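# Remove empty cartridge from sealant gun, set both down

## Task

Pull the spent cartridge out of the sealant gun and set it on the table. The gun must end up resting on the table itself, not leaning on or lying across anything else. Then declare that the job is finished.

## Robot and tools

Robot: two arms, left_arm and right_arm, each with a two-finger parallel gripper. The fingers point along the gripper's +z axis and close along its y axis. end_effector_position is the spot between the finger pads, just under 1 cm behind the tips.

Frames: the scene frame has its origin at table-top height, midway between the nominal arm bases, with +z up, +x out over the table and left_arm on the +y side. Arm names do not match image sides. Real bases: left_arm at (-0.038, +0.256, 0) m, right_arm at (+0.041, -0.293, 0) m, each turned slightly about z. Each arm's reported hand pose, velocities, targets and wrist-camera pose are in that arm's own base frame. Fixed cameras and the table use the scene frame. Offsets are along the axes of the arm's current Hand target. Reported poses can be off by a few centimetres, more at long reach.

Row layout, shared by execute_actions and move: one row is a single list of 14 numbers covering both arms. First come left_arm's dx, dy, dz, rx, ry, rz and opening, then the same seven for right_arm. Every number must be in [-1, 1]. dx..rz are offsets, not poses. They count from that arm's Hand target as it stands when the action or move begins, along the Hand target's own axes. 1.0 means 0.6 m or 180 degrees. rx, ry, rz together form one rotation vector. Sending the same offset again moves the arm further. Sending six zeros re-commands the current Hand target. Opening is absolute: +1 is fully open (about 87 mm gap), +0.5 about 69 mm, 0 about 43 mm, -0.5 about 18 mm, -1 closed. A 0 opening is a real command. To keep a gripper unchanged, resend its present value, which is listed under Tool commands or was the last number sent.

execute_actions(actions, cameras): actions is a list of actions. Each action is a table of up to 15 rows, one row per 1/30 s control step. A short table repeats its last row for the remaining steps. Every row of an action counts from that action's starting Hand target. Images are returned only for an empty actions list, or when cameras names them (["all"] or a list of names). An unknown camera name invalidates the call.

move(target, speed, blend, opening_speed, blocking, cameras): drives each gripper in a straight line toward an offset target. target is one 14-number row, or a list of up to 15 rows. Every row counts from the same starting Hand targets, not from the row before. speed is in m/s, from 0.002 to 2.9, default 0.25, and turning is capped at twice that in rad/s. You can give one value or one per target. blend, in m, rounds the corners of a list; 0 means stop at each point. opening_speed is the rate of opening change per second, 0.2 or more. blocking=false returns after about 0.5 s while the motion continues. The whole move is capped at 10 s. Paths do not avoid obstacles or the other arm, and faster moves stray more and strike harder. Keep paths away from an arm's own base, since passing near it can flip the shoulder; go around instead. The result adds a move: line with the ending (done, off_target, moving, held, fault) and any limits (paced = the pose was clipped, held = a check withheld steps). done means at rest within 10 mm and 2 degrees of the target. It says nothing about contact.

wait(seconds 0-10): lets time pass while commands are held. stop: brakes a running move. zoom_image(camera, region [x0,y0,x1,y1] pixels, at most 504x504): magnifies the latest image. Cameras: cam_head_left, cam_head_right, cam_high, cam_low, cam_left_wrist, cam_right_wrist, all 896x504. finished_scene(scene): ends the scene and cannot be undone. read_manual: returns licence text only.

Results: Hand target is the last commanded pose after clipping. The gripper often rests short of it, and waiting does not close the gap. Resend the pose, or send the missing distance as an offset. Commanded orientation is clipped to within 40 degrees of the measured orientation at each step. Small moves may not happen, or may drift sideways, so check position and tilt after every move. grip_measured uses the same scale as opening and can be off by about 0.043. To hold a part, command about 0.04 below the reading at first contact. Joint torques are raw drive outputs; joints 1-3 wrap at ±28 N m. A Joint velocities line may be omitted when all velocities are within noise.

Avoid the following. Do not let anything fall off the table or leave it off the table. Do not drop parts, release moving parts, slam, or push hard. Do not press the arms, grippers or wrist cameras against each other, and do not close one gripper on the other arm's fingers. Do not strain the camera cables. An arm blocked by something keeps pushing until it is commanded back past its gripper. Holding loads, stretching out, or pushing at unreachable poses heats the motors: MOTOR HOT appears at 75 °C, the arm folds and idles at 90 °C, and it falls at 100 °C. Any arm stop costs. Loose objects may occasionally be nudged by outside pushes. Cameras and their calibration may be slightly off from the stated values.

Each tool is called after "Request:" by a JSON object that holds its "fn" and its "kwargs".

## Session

Request:
{"fn": "execute_actions", "kwargs": {"actions": []}}

Scene clock: 0.00 s.
left_arm: end_effector_position=(+0.3627, +0.0234, +0.0214) grip_measured=+1.000 end_effector_quat_wxyz=(+0.535, -0.053, +0.842, +0.036) | right_arm: end_effector_position=(+0.3816, +0.0012, +0.0387) grip_measured=+0.971 end_effector_quat_wxyz=(+0.567, -0.016, +0.823, -0.022)
Joint positions: left_arm=[0.022 1.569 0.329 0.798 -0.098 -0.042 1] | right_arm=[0.027 1.59 0.36 0.866 0.043 -0.04 0.986]
Joint velocities: within noise
Joint torques (N m): no reading
Heat: left arm: 31 °C; right arm: 30 °C.
Hand target: left_arm +0.3682, +0.0236, +0.0297; +0.547, -0.054, +0.835, +0.035 | right_arm +0.3825, +0.0013, +0.0401; +0.567, -0.016, +0.823, -0.021
Tool commands: left_gripper/opening=+1.0 right_gripper/opening=+1.0
camera_calibration:
cam_left_wrist: T_world_to_cam=[[0.130538, -0.990616, 0.0405027, -0.030447], [-0.909336, -0.135906, -0.393241, 0.378168], [0.395055, 0.0145024, -0.918543, 0.0207978], [0, 0, 0, 1]] pos_world=[0.33964, 0.0209323, 0.169048]
cam_right_wrist: T_world_to_cam=[[0.0135964, -0.999486, -0.0290158, 0.00959026], [-0.973251, -0.00657264, -0.229648, 0.388882], [0.22934, 0.031362, -0.972841, 0.0870994], [0, 0, 0, 1]] pos_world=[0.358375, 0.00940971, 0.174318]

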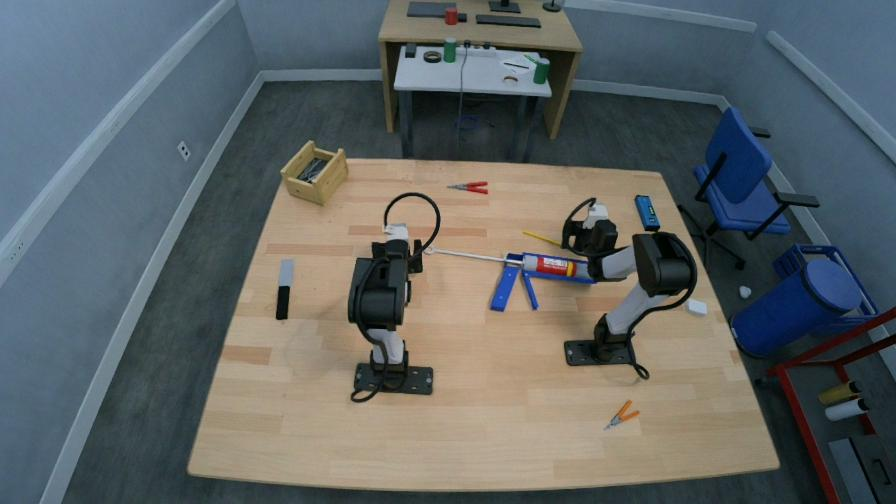

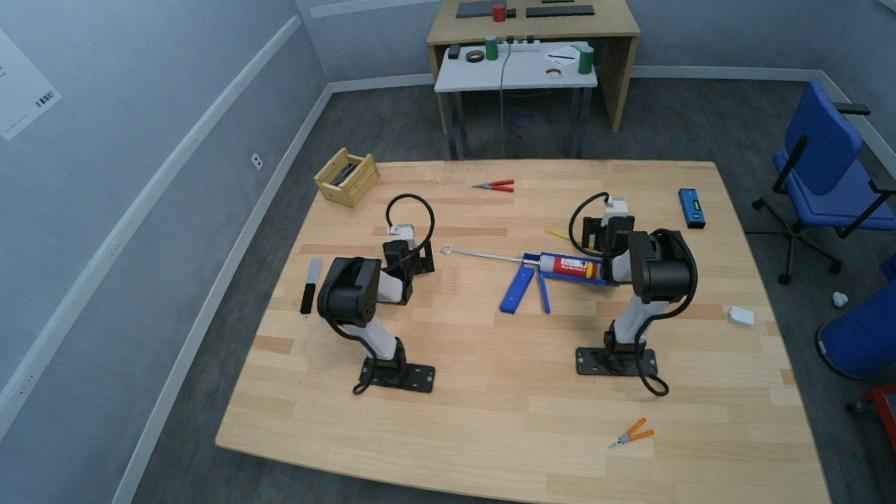

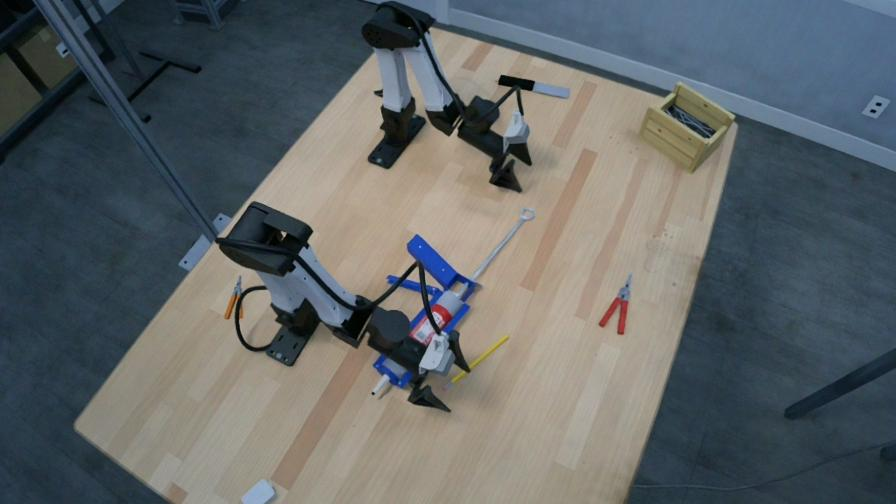

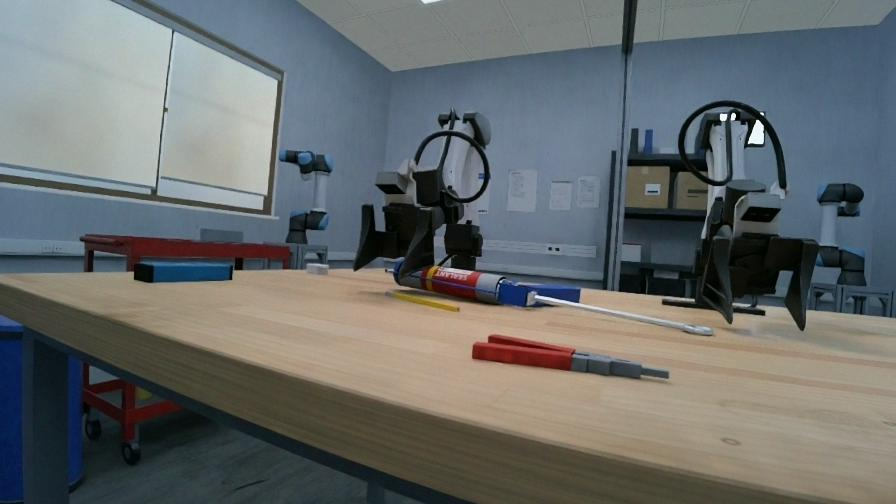

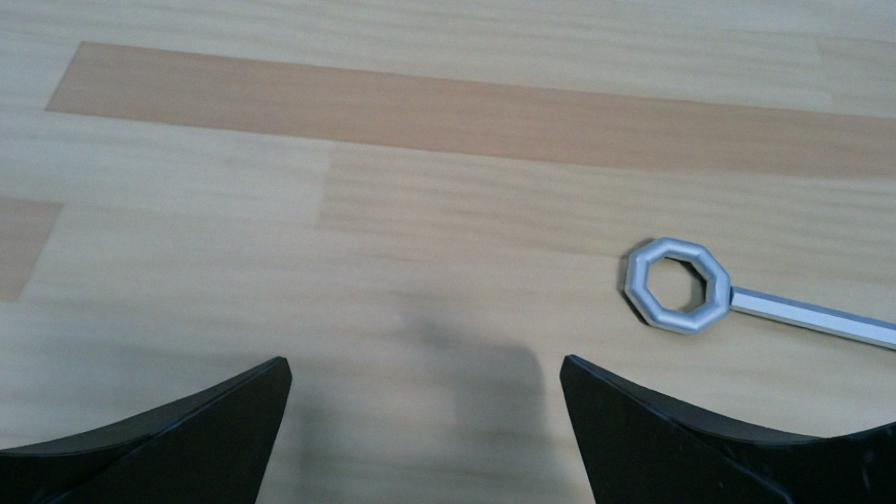

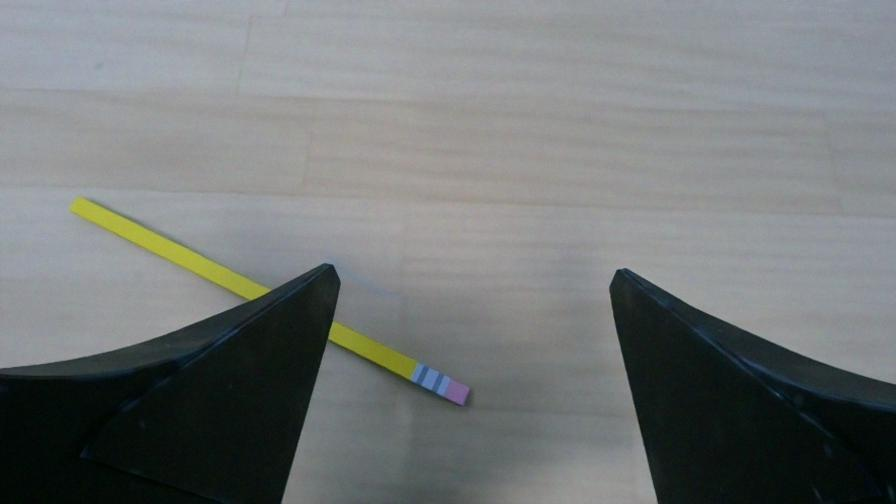

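Request:
{"fn": "move", "kwargs": {"target": [[0,0,0,0,0,0,1,-0.233,0,-0.089,0,0,0,0.4],[0,0,0,0,0,0,1,-0.133,0.168,-0.258,-0.259,0.32,-0.377,0.4]], "blend": [0.03,0], "cameras": ["cam_right_wrist","cam_high"]}}

Scene clock: 30.47 s.
left_arm: end_effector_position=(+0.3627, +0.0234, +0.0214) grip_measured=+1.000 end_effector_quat_wxyz=(+0.535, -0.053, +0.842, +0.036) | right_arm: end_effector_position=(+0.2627, +0.1076, +0.1629) grip_measured=+0.400 end_effector_quat_wxyz=(-0.013, -0.623, +0.782, -0.018)
Joint positions: left_arm=[0.022 1.569 0.329 0.798 -0.098 -0.042 1] | right_arm=[0.521 1.743 1.649 -1.497 0.039 -0.825 0.7]
Joint torques (N m): left_arm=[0.17 -5.39 5.14 2.29 -0.04 0.08] | right_arm=[-0.13 -6.52 7.91 0.2 0.19 -0.26]
Heat: left arm: 39 °C; right arm: 33 °C.
Hand target: left_arm +0.3682, +0.0236, +0.0298; +0.547, -0.054, +0.835, +0.035 | right_arm +0.2661, +0.1087, +0.1642; -0.017, -0.630, +0.776, -0.021
Off the commanded pose: left_arm 0.010 m, 2 deg | right_arm 0.004 m, 1 deg.
move: done
camera_calibration:
cam_right_wrist: T_world_to_cam=[[0.955357, -0.294286, -0.0262366, -0.202484], [-0.133655, -0.509665, 0.849928, -0.0398723], [-0.263494, -0.808478, -0.526245, 0.379006], [0, 0, 0, 1]] pos_world=[0.287981, 0.226508, 0.228026]
Images, in order (width x height): cam_high 896x504, cam_right_wrist 896x504.

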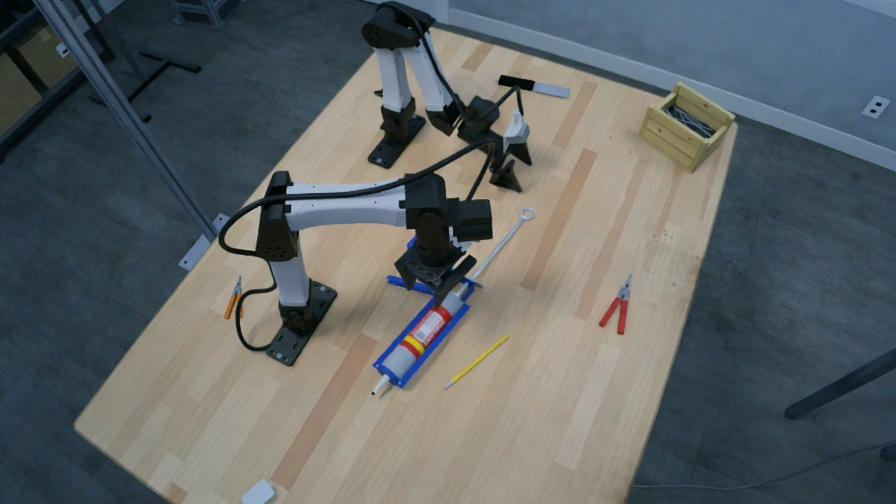

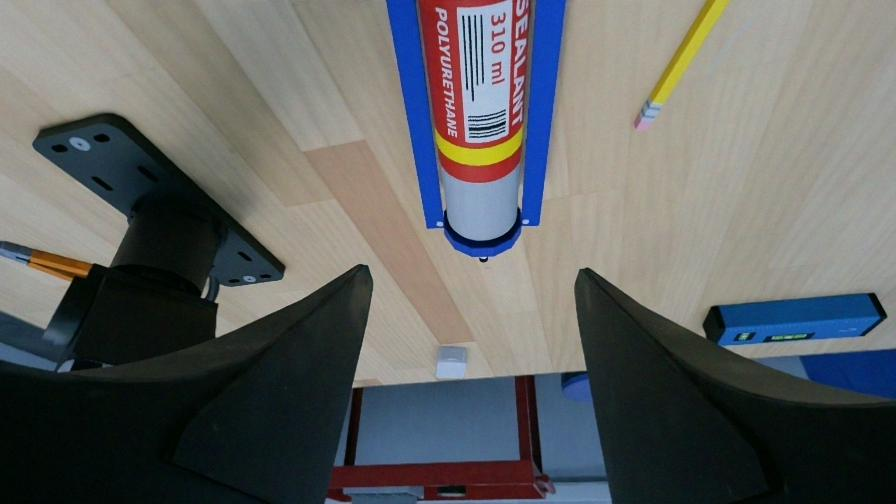

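Request:
{"fn": "zoom_image", "kwargs": {"camera": "cam_high", "region": [360, 220, 540, 400]}}

Request:
{"fn": "zoom_image", "kwargs": {"camera": "cam_low", "region": [380, 240, 600, 330]}}

Scaled by 2.800 from the camera's 896x504 image, which has a finer 1280x720 frame.

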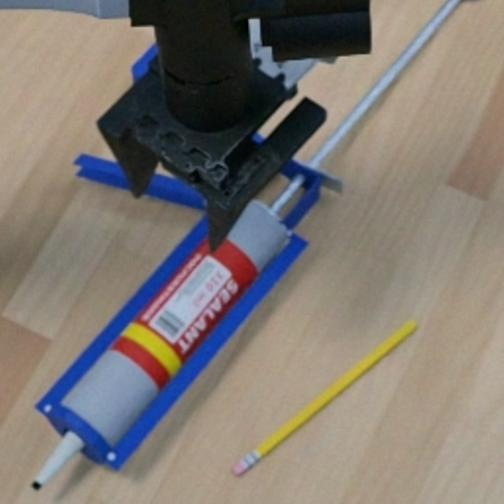

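This scene's latest camera images include none from cam_low. They are from: cam_high, cam_right_wrist. cam_low's image comes with the result of a call that names it in "cameras".

Request:
{"fn": "move", "kwargs": {"target": [0,0,0,0,0,0,1,-0.19,0,-0.13,0,0,0,0.4], "cameras": ["cam_right_wrist","cam_low"]}}

Request:
{"fn": "zoom_image", "kwargs": {"camera": "cam_low", "region": [380, 230, 600, 330]}}

Scene clock: 49.17 s.
left_arm: end_effector_position=(+0.3627, +0.0234, +0.0214) grip_measured=+1.000 end_effector_quat_wxyz=(+0.535, -0.053, +0.842, +0.036) | right_arm: end_effector_position=(+0.2878, +0.2236, +0.2373) grip_measured=+0.400 end_effector_quat_wxyz=(+0.134, -0.638, +0.758, -0.023)
Joint positions: left_arm=[0.022 1.569 0.329 0.798 -0.098 -0.042 1] | right_arm=[0.759 1.917 2.187 -1.575 0.061 -0.65 0.7]
Joint torques (N m): left_arm=[0.17 -5.41 5.15 2.28 -0.05 0.08] | right_arm=[-0.36 -7.75 7.35 0.75 0.21 0.09]
Heat: left arm: 41 °C; right arm: 32 °C.
Hand target: left_arm +0.3682, +0.0236, +0.0298; +0.547, -0.054, +0.835, +0.035 | right_arm +0.2894, +0.2243, +0.2362; -0.016, -0.630, +0.776, -0.021
Off the commanded pose: left_arm 0.010 m, 2 deg | right_arm 0.002 m, 17 deg.
joint sent to its limit (right arm) — joint 4 (wrist pitch), lower limit. The joint targets are off in orientation, not in position.
move: off_target (right_arm)
camera_calibration:
cam_right_wrist: T_world_to_cam=[[0.95664, -0.247857, 0.152995, -0.243628], [-0.282182, -0.658429, 0.697742, 0.0714728], [-0.0722038, -0.71066, -0.69982, 0.482866], [0, 0, 0, 1]] pos_world=[0.288097, 0.329828, 0.325323]
Images, in order (width x height): cam_low 896x504, cam_right_wrist 896x504.

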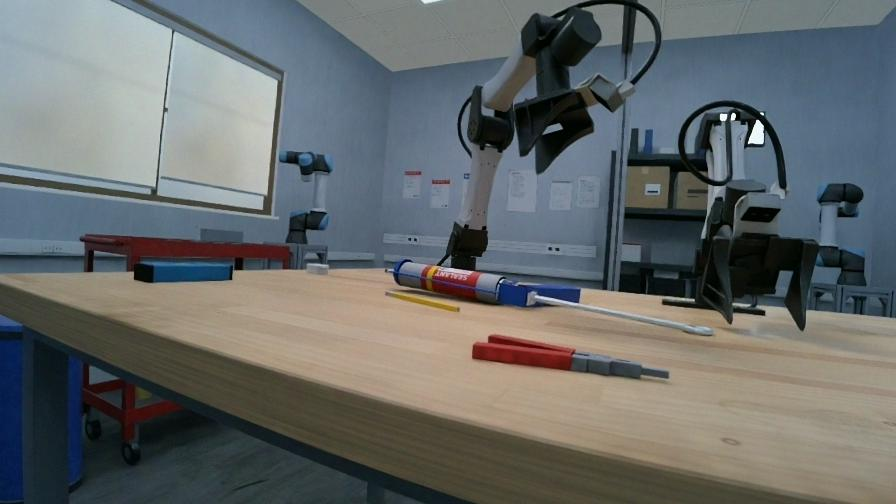

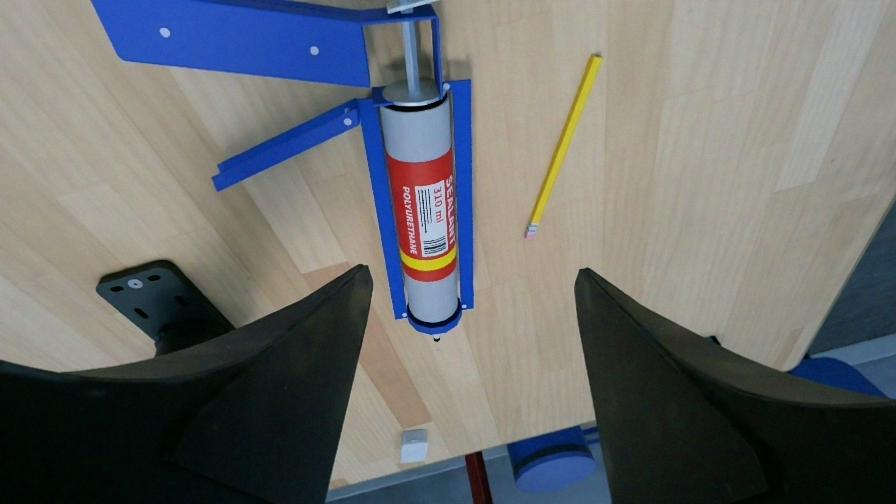

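Scaled by 2.291 from the camera's 896x504 image, which has a finer 1280x720 frame.

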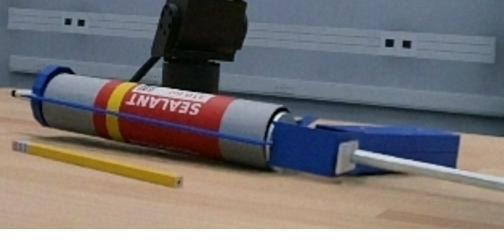

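Request:
{"fn": "move", "kwargs": {"target": [[0,0,0,0,0,0,1,0.155,0.016,0.22,0,0,0,0.4]], "cameras": ["cam_right_wrist"]}}

Scene clock: 60.63 s.
left_arm: end_effector_position=(+0.3627, +0.0234, +0.0214) grip_measured=+1.000 end_effector_quat_wxyz=(+0.535, -0.053, +0.842, +0.036) | right_arm: end_effector_position=(+0.2609, +0.1276, +0.1033) grip_measured=+0.400 end_effector_quat_wxyz=(-0.034, -0.626, +0.778, -0.026)
Joint positions: left_arm=[0.022 1.569 0.329 0.798 -0.098 -0.042 1] | right_arm=[0.589 1.809 1.483 -1.308 0.058 -0.764 0.7]
Joint torques (N m): left_arm=[0.16 -5.38 5.15 2.28 -0.05 0.09] | right_arm=[-0.75 -12.3 4.86 0.35 0 -0.24]
Heat: left arm: 42 °C; right arm: 33 °C.
Hand target: left_arm +0.3682, +0.0236, +0.0298; +0.547, -0.054, +0.835, +0.035 | right_arm +0.2610, +0.1282, +0.1092; -0.016, -0.630, +0.776, -0.021
Off the commanded pose: left_arm 0.010 m, 2 deg | right_arm 0.006 m, 2 deg.
move: done
camera_calibration:
cam_right_wrist: T_world_to_cam=[[0.957261, -0.28695, -0.0362118, -0.196963], [-0.109836, -0.476491, 0.872291, 0.00790331], [-0.267558, -0.831033, -0.487644, 0.363389], [0, 0, 0, 1]] pos_world=[0.28664, 0.249236, 0.163178]
Images, in order (width x height): cam_right_wrist 896x504.

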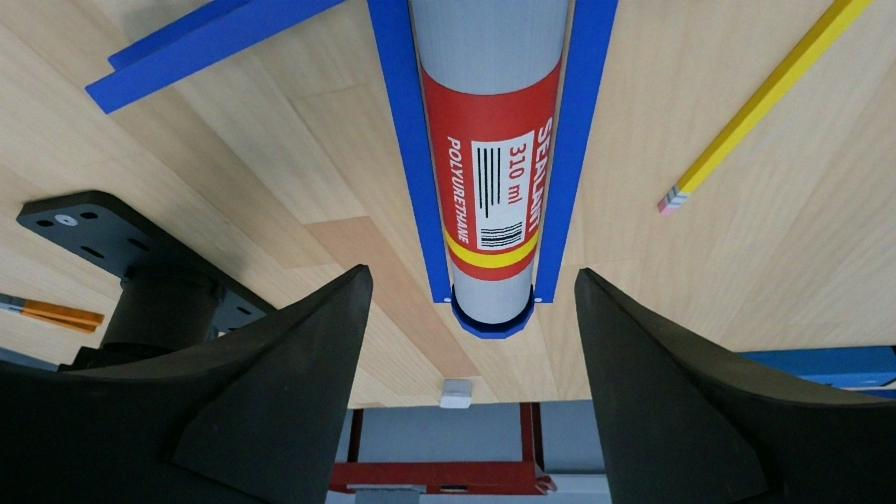

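Request:
{"fn": "move", "kwargs": {"target": [[0,0,0,0,0,0,1,-0.012,0,0.122,0,0,0,0.4]], "speed": 0.1, "cameras": ["cam_right_wrist","cam_low"]}}

Request:
{"fn": "zoom_image", "kwargs": {"camera": "cam_low", "region": [380, 220, 600, 320]}}

Scene clock: 70.87 s.
left_arm: end_effector_position=(+0.3627, +0.0234, +0.0214) grip_measured=+1.000 end_effector_quat_wxyz=(+0.535, -0.053, +0.842, +0.036) | right_arm: end_effector_position=(+0.2645, +0.1300, +0.0429) grip_measured=+0.400 end_effector_quat_wxyz=(-0.010, -0.626, +0.779, -0.028)
Joint positions: left_arm=[0.022 1.569 0.329 0.798 -0.098 -0.042 1] | right_arm=[0.589 1.825 1.267 -1.027 0.058 -0.764 0.7]
Joint torques (N m): left_arm=[0.14 -5.39 5.15 2.29 -0.05 0.08] | right_arm=[-0.36 -7.32 4.92 0.45 -0.01 -0.2]
Heat: left arm: 43 °C; right arm: 35 °C.
Hand target: left_arm +0.3682, +0.0236, +0.0298; +0.547, -0.054, +0.835, +0.035 | right_arm +0.2627, +0.1313, +0.0356; -0.016, -0.630, +0.776, -0.021
Off the commanded pose: left_arm 0.010 m, 2 deg | right_arm 0.008 m, 1 deg.
move: done
camera_calibration:
cam_right_wrist: T_world_to_cam=[[0.958198, -0.286039, -0.00617651, -0.2035], [-0.143652, -0.499663, 0.854225, 0.074883], [-0.247428, -0.81763, -0.519867, 0.3311], [0, 0, 0, 1]] pos_world=[0.287674, 0.249924, 0.106904]
Images, in order (width x height): cam_low 896x504, cam_right_wrist 896x504.

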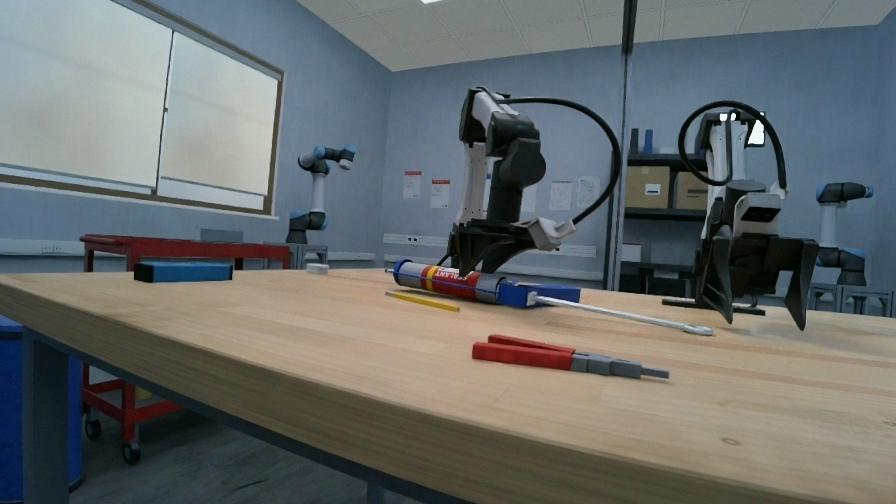

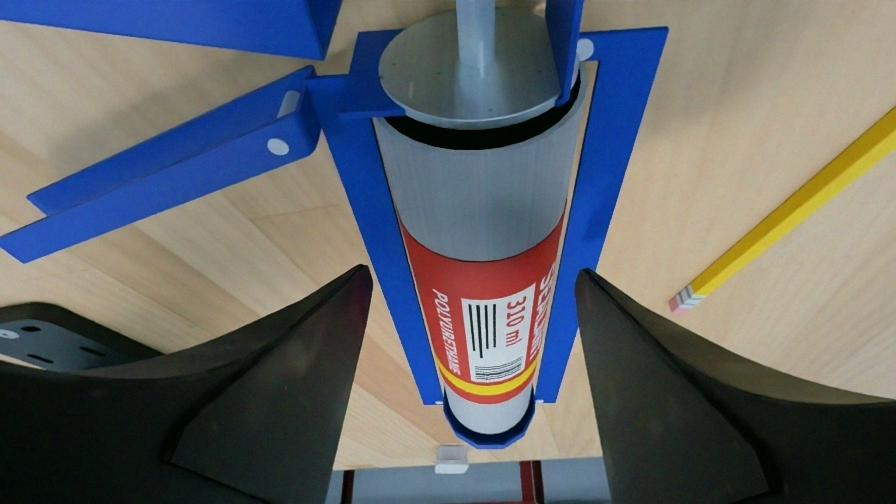

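Scaled by 2.291 from the camera's 896x504 image, which has a finer 1280x720 frame.

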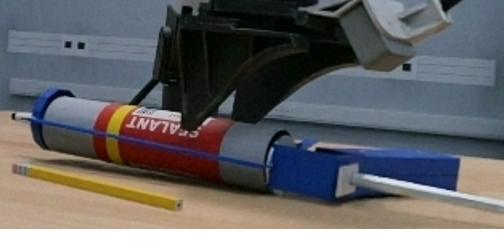

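Request:
{"fn": "move", "kwargs": {"target": [[0,0,0,0,0,0,1,-0.024,-0.003,0.020,0,0,0,0.4]], "speed": 0.06, "cameras": ["cam_right_wrist","cam_low"]}}

Request:
{"fn": "zoom_image", "kwargs": {"camera": "cam_low", "region": [380, 220, 600, 320]}}

Scene clock: 77.93 s.
left_arm: end_effector_position=(+0.3627, +0.0234, +0.0214) grip_measured=+1.000 end_effector_quat_wxyz=(+0.535, -0.053, +0.842, +0.036) | right_arm: end_effector_position=(+0.2638, +0.1359, +0.0282) grip_measured=+0.400 end_effector_quat_wxyz=(-0.023, -0.633, +0.773, -0.027)
Joint positions: left_arm=[0.022 1.569 0.329 0.798 -0.098 -0.042 1] | right_arm=[0.607 1.876 1.267 -1.003 0.058 -0.763 0.7]
Joint torques (N m): left_arm=[0.17 -5.39 5.15 2.28 -0.04 0.09] | right_arm=[0.1 -7.04 6.78 0.51 -0.01 0.06]
Heat: left arm: 44 °C; right arm: 35 °C.
Hand target: left_arm +0.3682, +0.0236, +0.0298; +0.547, -0.054, +0.835, +0.035 | right_arm +0.2674, +0.1443, +0.0229; -0.017, -0.630, +0.776, -0.021
Off the commanded pose: left_arm 0.010 m, 2 deg | right_arm 0.011 m, 1 deg.
move: off_target (right_arm)
camera_calibration:
cam_right_wrist: T_world_to_cam=[[0.962448, -0.270505, -0.0228083, -0.203888], [-0.116987, -0.489116, 0.864338, 0.0815421], [-0.244964, -0.829212, -0.502395, 0.328594], [0, 0, 0, 1]] pos_world=[0.286265, 0.257205, 0.0899535]
Images, in order (width x height): cam_low 896x504, cam_right_wrist 896x504.

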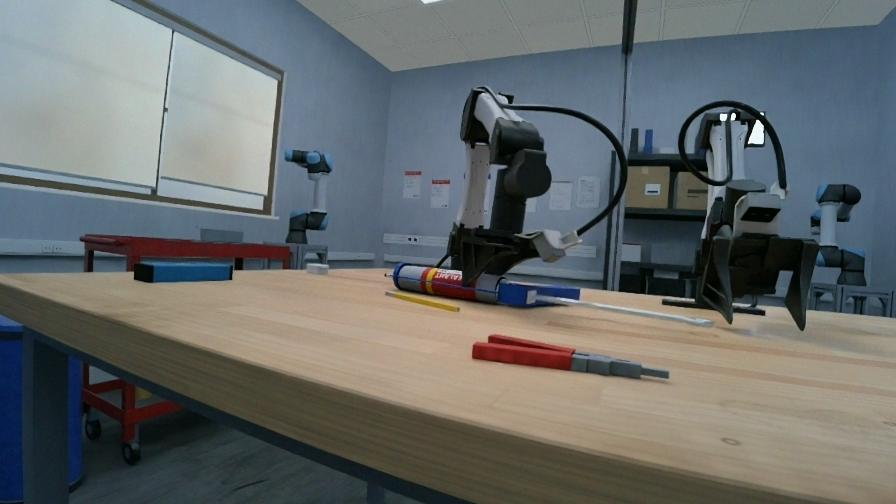

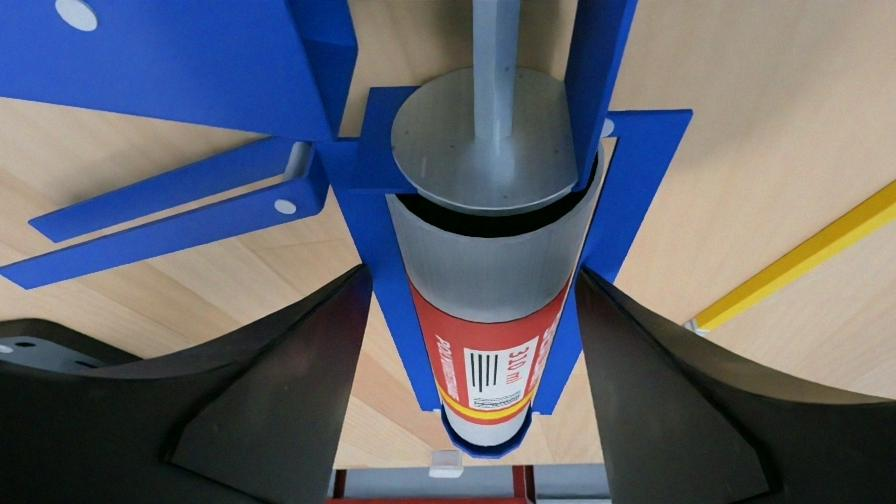

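Scaled by 2.291 from the camera's 896x504 image, which has a finer 1280x720 frame.

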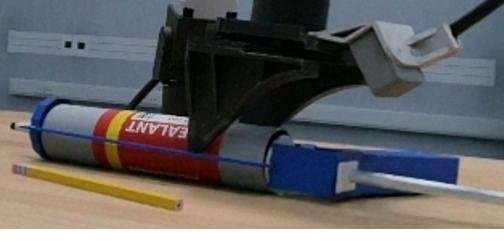

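Request:
{"fn": "move", "kwargs": {"target": [[0,0,0,0,0,0,1,-0.006,-0.008,0,0,0,0,0.4],[0,0,0,0,0,0,1,-0.006,-0.008,0,0,0,0,-0.2]], "speed": 0.06, "opening_speed": 0.6, "cameras": ["cam_right_wrist"]}}

Scene clock: 85.57 s.
left_arm: end_effector_position=(+0.3627, +0.0234, +0.0214) grip_measured=+1.000 end_effector_quat_wxyz=(+0.535, -0.053, +0.842, +0.036) | right_arm: end_effector_position=(+0.2677, +0.1389, +0.0282) grip_measured=+0.046 end_effector_quat_wxyz=(-0.023, -0.633, +0.773, -0.027)
Joint positions: left_arm=[0.022 1.569 0.329 0.798 -0.098 -0.042 1] | right_arm=[0.607 1.893 1.29 -1.009 0.057 -0.763 0.523]
Joint torques (N m): left_arm=[0.17 -5.41 5.15 2.28 -0.05 0.08] | right_arm=[-0.13 -6.86 7.21 0.49 0 0.03]
Heat: left arm: 44 °C; right arm: 35 °C.
Hand target: left_arm +0.3682, +0.0236, +0.0298; +0.547, -0.054, +0.835, +0.035 | right_arm +0.2728, +0.1468, +0.0228; -0.017, -0.630, +0.776, -0.022
Off the commanded pose: left_arm 0.010 m, 2 deg | right_arm 0.011 m, 1 deg.
move: off_target (right_arm); target 2's new opening was sent with right_arm's hand 0.013 m and 1 deg from that target
camera_calibration:
cam_right_wrist: T_world_to_cam=[[0.962428, -0.270569, -0.0229202, -0.206918], [-0.117177, -0.489979, 0.863823, 0.0836738], [-0.244954, -0.828681, -0.503274, 0.331968], [0, 0, 0, 1]] pos_world=[0.290265, 0.260108, 0.0900488]
Images, in order (width x height): cam_right_wrist 896x504.

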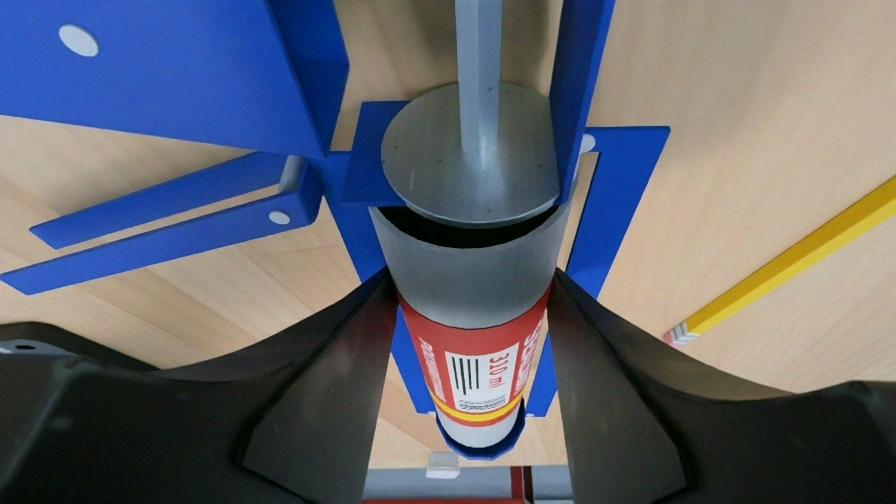

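Request:
{"fn": "move", "kwargs": {"target": [0,0,0,0,0,0,1,0.012,0.005,-0.06,0,0,0,-0.4], "speed": 0.07, "cameras": ["cam_right_wrist"]}}

Scene clock: 93.97 s.
left_arm: end_effector_position=(+0.3627, +0.0234, +0.0213) grip_measured=+1.000 end_effector_quat_wxyz=(+0.535, -0.053, +0.843, +0.036) | right_arm: end_effector_position=(+0.2672, +0.1393, +0.0430) grip_measured=+0.046 end_effector_quat_wxyz=(-0.033, -0.633, +0.773, -0.024)
Joint positions: left_arm=[0.022 1.569 0.329 0.798 -0.098 -0.042 1] | right_arm=[0.607 1.893 1.349 -1.088 0.053 -0.763 0.523]
Joint torques (N m): left_arm=[0.17 -5.39 5.15 2.28 -0.05 0.08] | right_arm=[-0.39 -13.3 7.69 -0.02 0.03 -0.01]
Heat: left arm: 45 °C; right arm: 36 °C.
Hand target: left_arm +0.3682, +0.0236, +0.0297; +0.547, -0.054, +0.835, +0.035 | right_arm +0.2684, +0.1424, +0.0591; -0.016, -0.630, +0.776, -0.021
Off the commanded pose: left_arm 0.010 m, 2 deg | right_arm 0.016 m, 2 deg.
move: off_target (right_arm)
camera_calibration:
cam_right_wrist: T_world_to_cam=[[0.961809, -0.270934, -0.0389541, -0.205057], [-0.100671, -0.482479, 0.870103, 0.0652648], [-0.254535, -0.832952, -0.491328, 0.342215], [0, 0, 0, 1]] pos_world=[0.290902, 0.26098, 0.103365]
Images, in order (width x height): cam_right_wrist 896x504.

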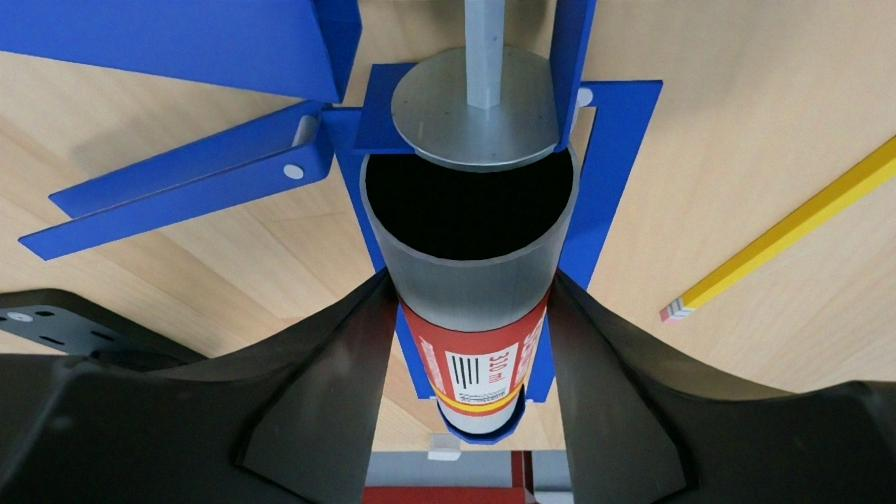

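Request:
{"fn": "move", "kwargs": {"target": [0,0,0,0,0,0,1,0,0,-0.04,0,0,0,-0.4], "speed": 0.07, "cameras": ["cam_right_wrist","cam_low"]}}

Request:
{"fn": "zoom_image", "kwargs": {"camera": "cam_low", "region": [380, 210, 620, 320]}}

Scene clock: 100.47 s.
left_arm: end_effector_position=(+0.3627, +0.0234, +0.0213) grip_measured=+1.000 end_effector_quat_wxyz=(+0.535, -0.053, +0.843, +0.036) | right_arm: end_effector_position=(+0.2671, +0.1403, +0.0680) grip_measured=+0.046 end_effector_quat_wxyz=(-0.034, -0.633, +0.773, -0.022)
Joint positions: left_arm=[0.022 1.569 0.329 0.798 -0.098 -0.042 1] | right_arm=[0.607 1.873 1.425 -1.187 0.048 -0.763 0.523]
Joint torques (N m): left_arm=[0.17 -5.41 5.14 2.28 -0.05 0.08] | right_arm=[-0.13 -12.75 7.87 0.03 0.07 0.02]
Heat: left arm: 45 °C; right arm: 38 °C.
Hand target: left_arm +0.3682, +0.0236, +0.0297; +0.547, -0.054, +0.835, +0.035 | right_arm +0.2683, +0.1437, +0.0830; -0.017, -0.630, +0.776, -0.021
Off the commanded pose: left_arm 0.010 m, 2 deg | right_arm 0.015 m, 2 deg.
move: off_target (right_arm)
camera_calibration:
cam_right_wrist: T_world_to_cam=[[0.961488, -0.271225, -0.0444818, -0.203219], [-0.0964963, -0.484657, 0.869366, 0.0432453], [-0.257352, -0.831592, -0.492164, 0.356003], [0, 0, 0, 1]] pos_world=[0.291184, 0.26189, 0.128576]
Images, in order (width x height): cam_low 896x504, cam_right_wrist 896x504.

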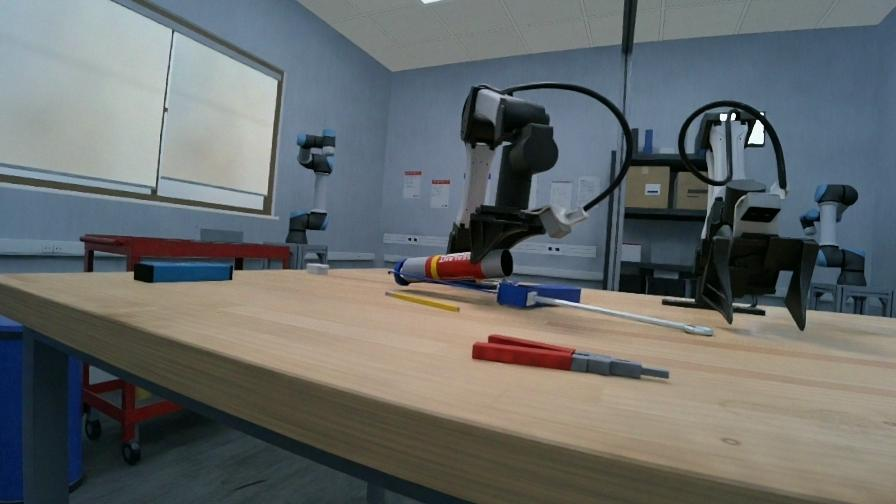

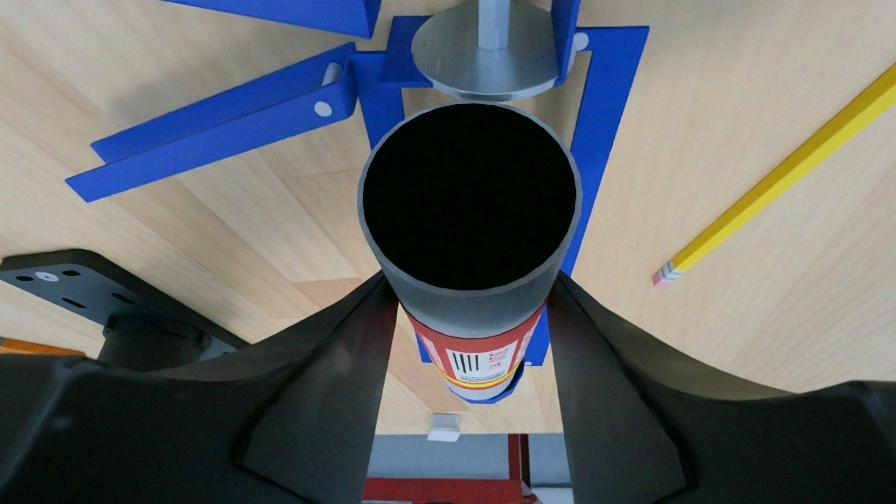

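Scaled by 2.100 from the camera's 896x504 image, which has a finer 1280x720 frame.

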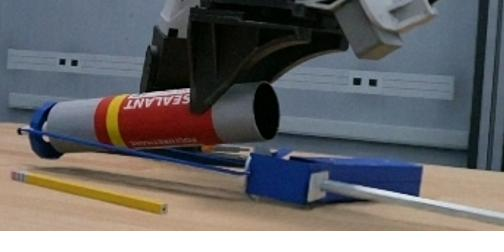

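Request:
{"fn": "move", "kwargs": {"target": [[0,0,0,0,0,0,1,-0.02,0,-0.03,0,0,0,-0.4],[0,0,0,0,0,0,1,-0.08,0,-0.055,0,0,0,-0.4],[0,0,0,0,0,0,1,-0.14,0,-0.08,0,0,0,-0.4]], "speed": 0.08, "blend": [0.01,0.01,0], "cameras": ["cam_right_wrist","cam_low"]}}

Request:
{"fn": "zoom_image", "kwargs": {"camera": "cam_low", "region": [360, 210, 640, 330]}}

Scene clock: 108.80 s.
left_arm: end_effector_position=(+0.3627, +0.0234, +0.0213) grip_measured=+1.000 end_effector_quat_wxyz=(+0.535, -0.053, +0.843, +0.036) | right_arm: end_effector_position=(+0.2867, +0.2258, +0.1282) grip_measured=+0.045 end_effector_quat_wxyz=(-0.009, -0.634, +0.773, -0.023)
Joint positions: left_arm=[0.022 1.569 0.329 0.798 -0.098 -0.042 1] | right_arm=[0.755 2.097 1.991 -1.486 0.045 -0.618 0.522]
Joint torques (N m): left_arm=[0.18 -5.39 5.15 2.28 -0.05 0.08] | right_arm=[-0.13 -9.57 8.06 0.13 0.07 0.05]
Heat: left arm: 46 °C; right arm: 39 °C.
Hand target: left_arm +0.3682, +0.0236, +0.0297; +0.547, -0.054, +0.835, +0.035 | right_arm +0.2855, +0.2284, +0.1265; -0.017, -0.630, +0.776, -0.022
Off the commanded pose: left_arm 0.010 m, 2 deg | right_arm 0.003 m, 1 deg.
move: done
camera_calibration:
cam_right_wrist: T_world_to_cam=[[0.963331, -0.268008, -0.01289, -0.201435], [-0.13071, -0.510697, 0.849767, 0.0524789], [-0.234327, -0.816921, -0.527001, 0.456306], [0, 0, 0, 1]] pos_world=[0.307832, 0.345581, 0.193283]
Images, in order (width x height): cam_low 896x504, cam_right_wrist 896x504.

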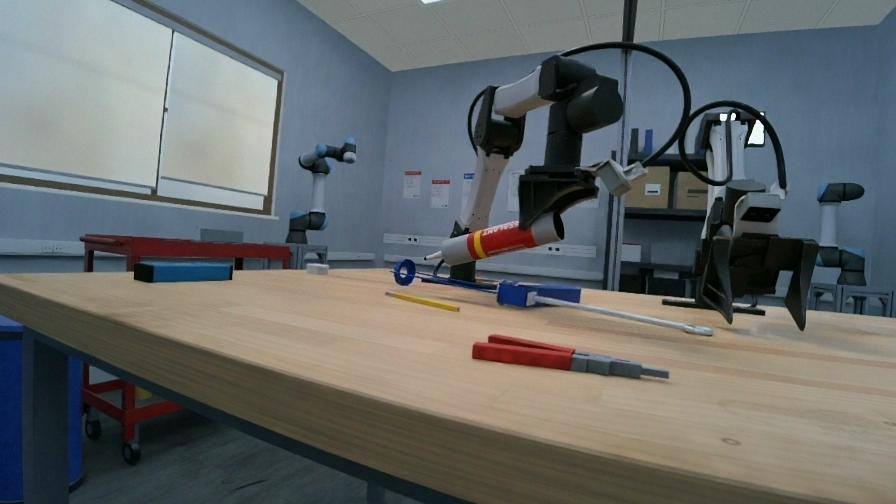

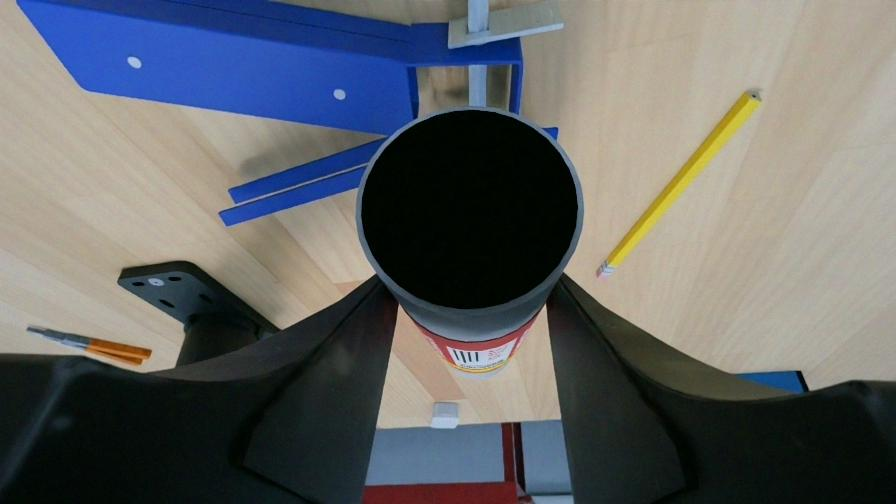

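Scaled by 1.800 from the camera's 896x504 image, which has a finer 1280x720 frame.

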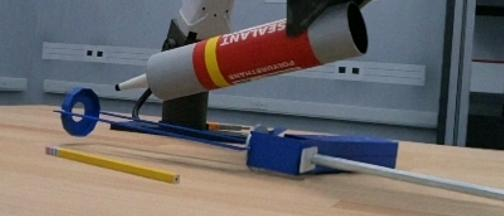

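Request:
{"fn": "move", "kwargs": {"target": [[0,0,0,0,0,0,1,0,0,-0.05,0,0,0,-0.4],[0,0,0,0,0,0,1,0.032,-0.313,-0.04,0,0.1,0,-0.4]], "speed": 0.15, "blend": [0.02,0], "cameras": ["cam_low","cam_head_left"]}}

Request:
{"fn": "zoom_image", "kwargs": {"camera": "cam_low", "region": [340, 190, 640, 330]}}

Scene clock: 129.40 s.
left_arm: end_effector_position=(+0.3627, +0.0234, +0.0213) grip_measured=+1.000 end_effector_quat_wxyz=(+0.535, -0.053, +0.843, +0.036) | right_arm: end_effector_position=(+0.4619, +0.1734, +0.1569) grip_measured=+0.045 end_effector_quat_wxyz=(+0.075, -0.655, +0.729, -0.183)
Joint positions: left_arm=[0.022 1.569 0.329 0.798 -0.098 -0.042 1] | right_arm=[0.541 2.508 2.742 -1.579 0.331 -0.961 0.522]
Joint torques (N m): left_arm=[0.18 -5.39 5.14 2.28 -0.05 0.08] | right_arm=[-0.31 -12.3 7.62 0.7 0.43 -0.23]
Heat: left arm: 47 °C; right arm: 38 °C.
Hand target: left_arm +0.3682, +0.0236, +0.0297; +0.547, -0.054, +0.835, +0.035 | right_arm +0.4653, +0.1724, +0.1538; -0.138, -0.619, +0.764, -0.120
Off the commanded pose: left_arm 0.010 m, 2 deg | right_arm 0.005 m, 26 deg.
joint sent to its limit (right arm) — joint 4 (wrist pitch), lower limit. The joint targets are off in orientation, not in position.
move: off_target (right_arm); blend cut to 0.015 m at target 1
Images, in order (width x height): cam_head_left 896x504, cam_low 896x504.

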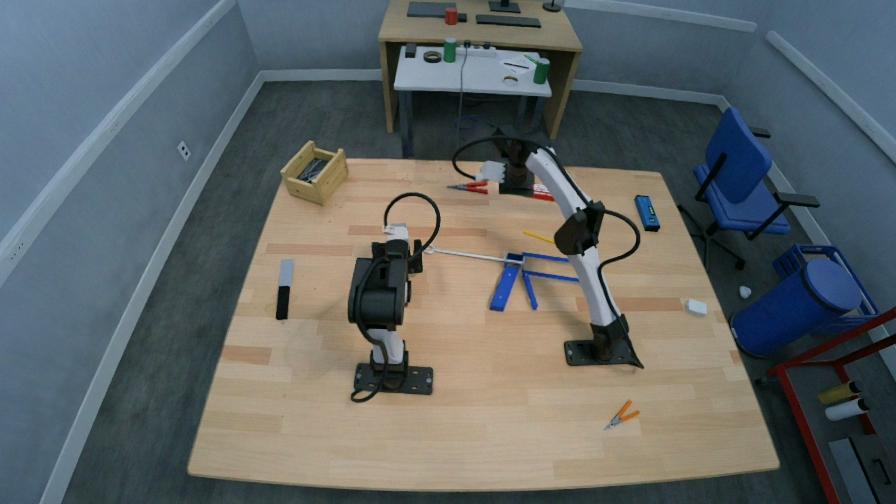

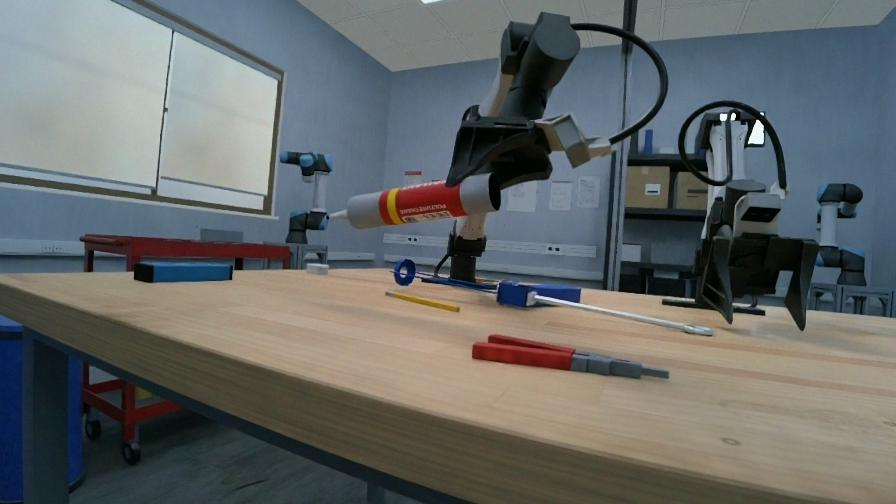

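Scaled by 1.680 from the camera's 896x504 image, which has a finer 1280x720 frame.

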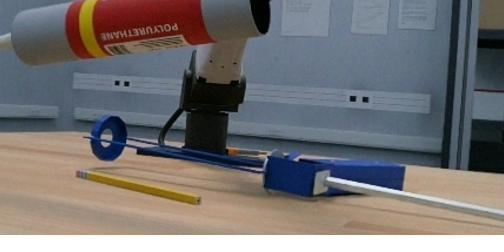

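Request:
{"fn": "move", "kwargs": {"target": [0,0,0,0,0,0,1,-0.054,0.002,0.14,0,0,0,-0.4], "speed": 0.12, "cameras": ["cam_low","cam_high"]}}

Request:
{"fn": "zoom_image", "kwargs": {"camera": "cam_low", "region": [300, 200, 620, 340]}}

Scene clock: 141.10 s.
left_arm: end_effector_position=(+0.3627, +0.0234, +0.0213) grip_measured=+1.000 end_effector_quat_wxyz=(+0.535, -0.053, +0.843, +0.036) | right_arm: end_effector_position=(+0.4631, +0.1746, +0.0683) grip_measured=+0.045 end_effector_quat_wxyz=(-0.007, -0.658, +0.735, -0.161)
Joint positions: left_arm=[0.022 1.569 0.329 0.798 -0.098 -0.042 1] | right_arm=[0.537 2.706 2.765 -1.579 0.32 -0.932 0.522]
Joint torques (N m): left_arm=[0.14 -5.41 5.15 2.28 -0.05 0.08] | right_arm=[-0.95 -13.57 8.16 0.36 0.26 0.04]
Heat: left arm: 47 °C; right arm: 41 °C.
Hand target: left_arm +0.3682, +0.0236, +0.0297; +0.547, -0.054, +0.835, +0.035 | right_arm +0.4652, +0.1726, +0.0638; -0.138, -0.619, +0.764, -0.120
Off the commanded pose: left_arm 0.010 m, 2 deg | right_arm 0.005 m, 17 deg.
joint sent to its limit (right arm) — joint 4 (wrist pitch), lower limit. The joint targets are off in orientation, not in position.
move: off_target (right_arm)
Images, in order (width x height): cam_high 896x504, cam_low 896x504.

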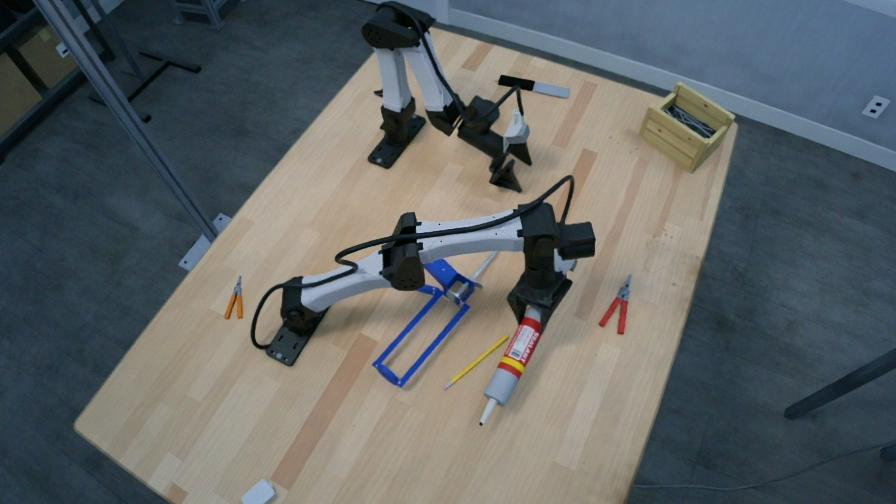

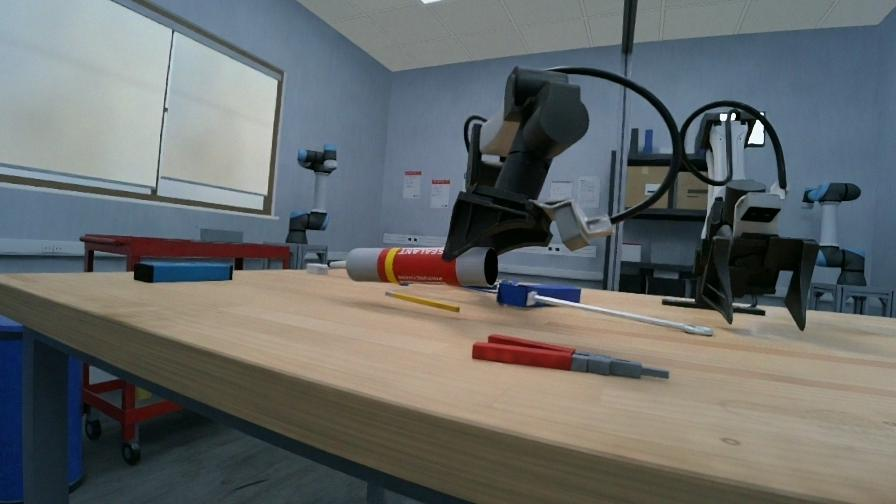

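Scaled by 1.575 from the camera's 896x504 image, which has a finer 1280x720 frame.

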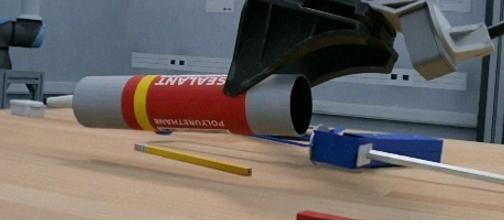

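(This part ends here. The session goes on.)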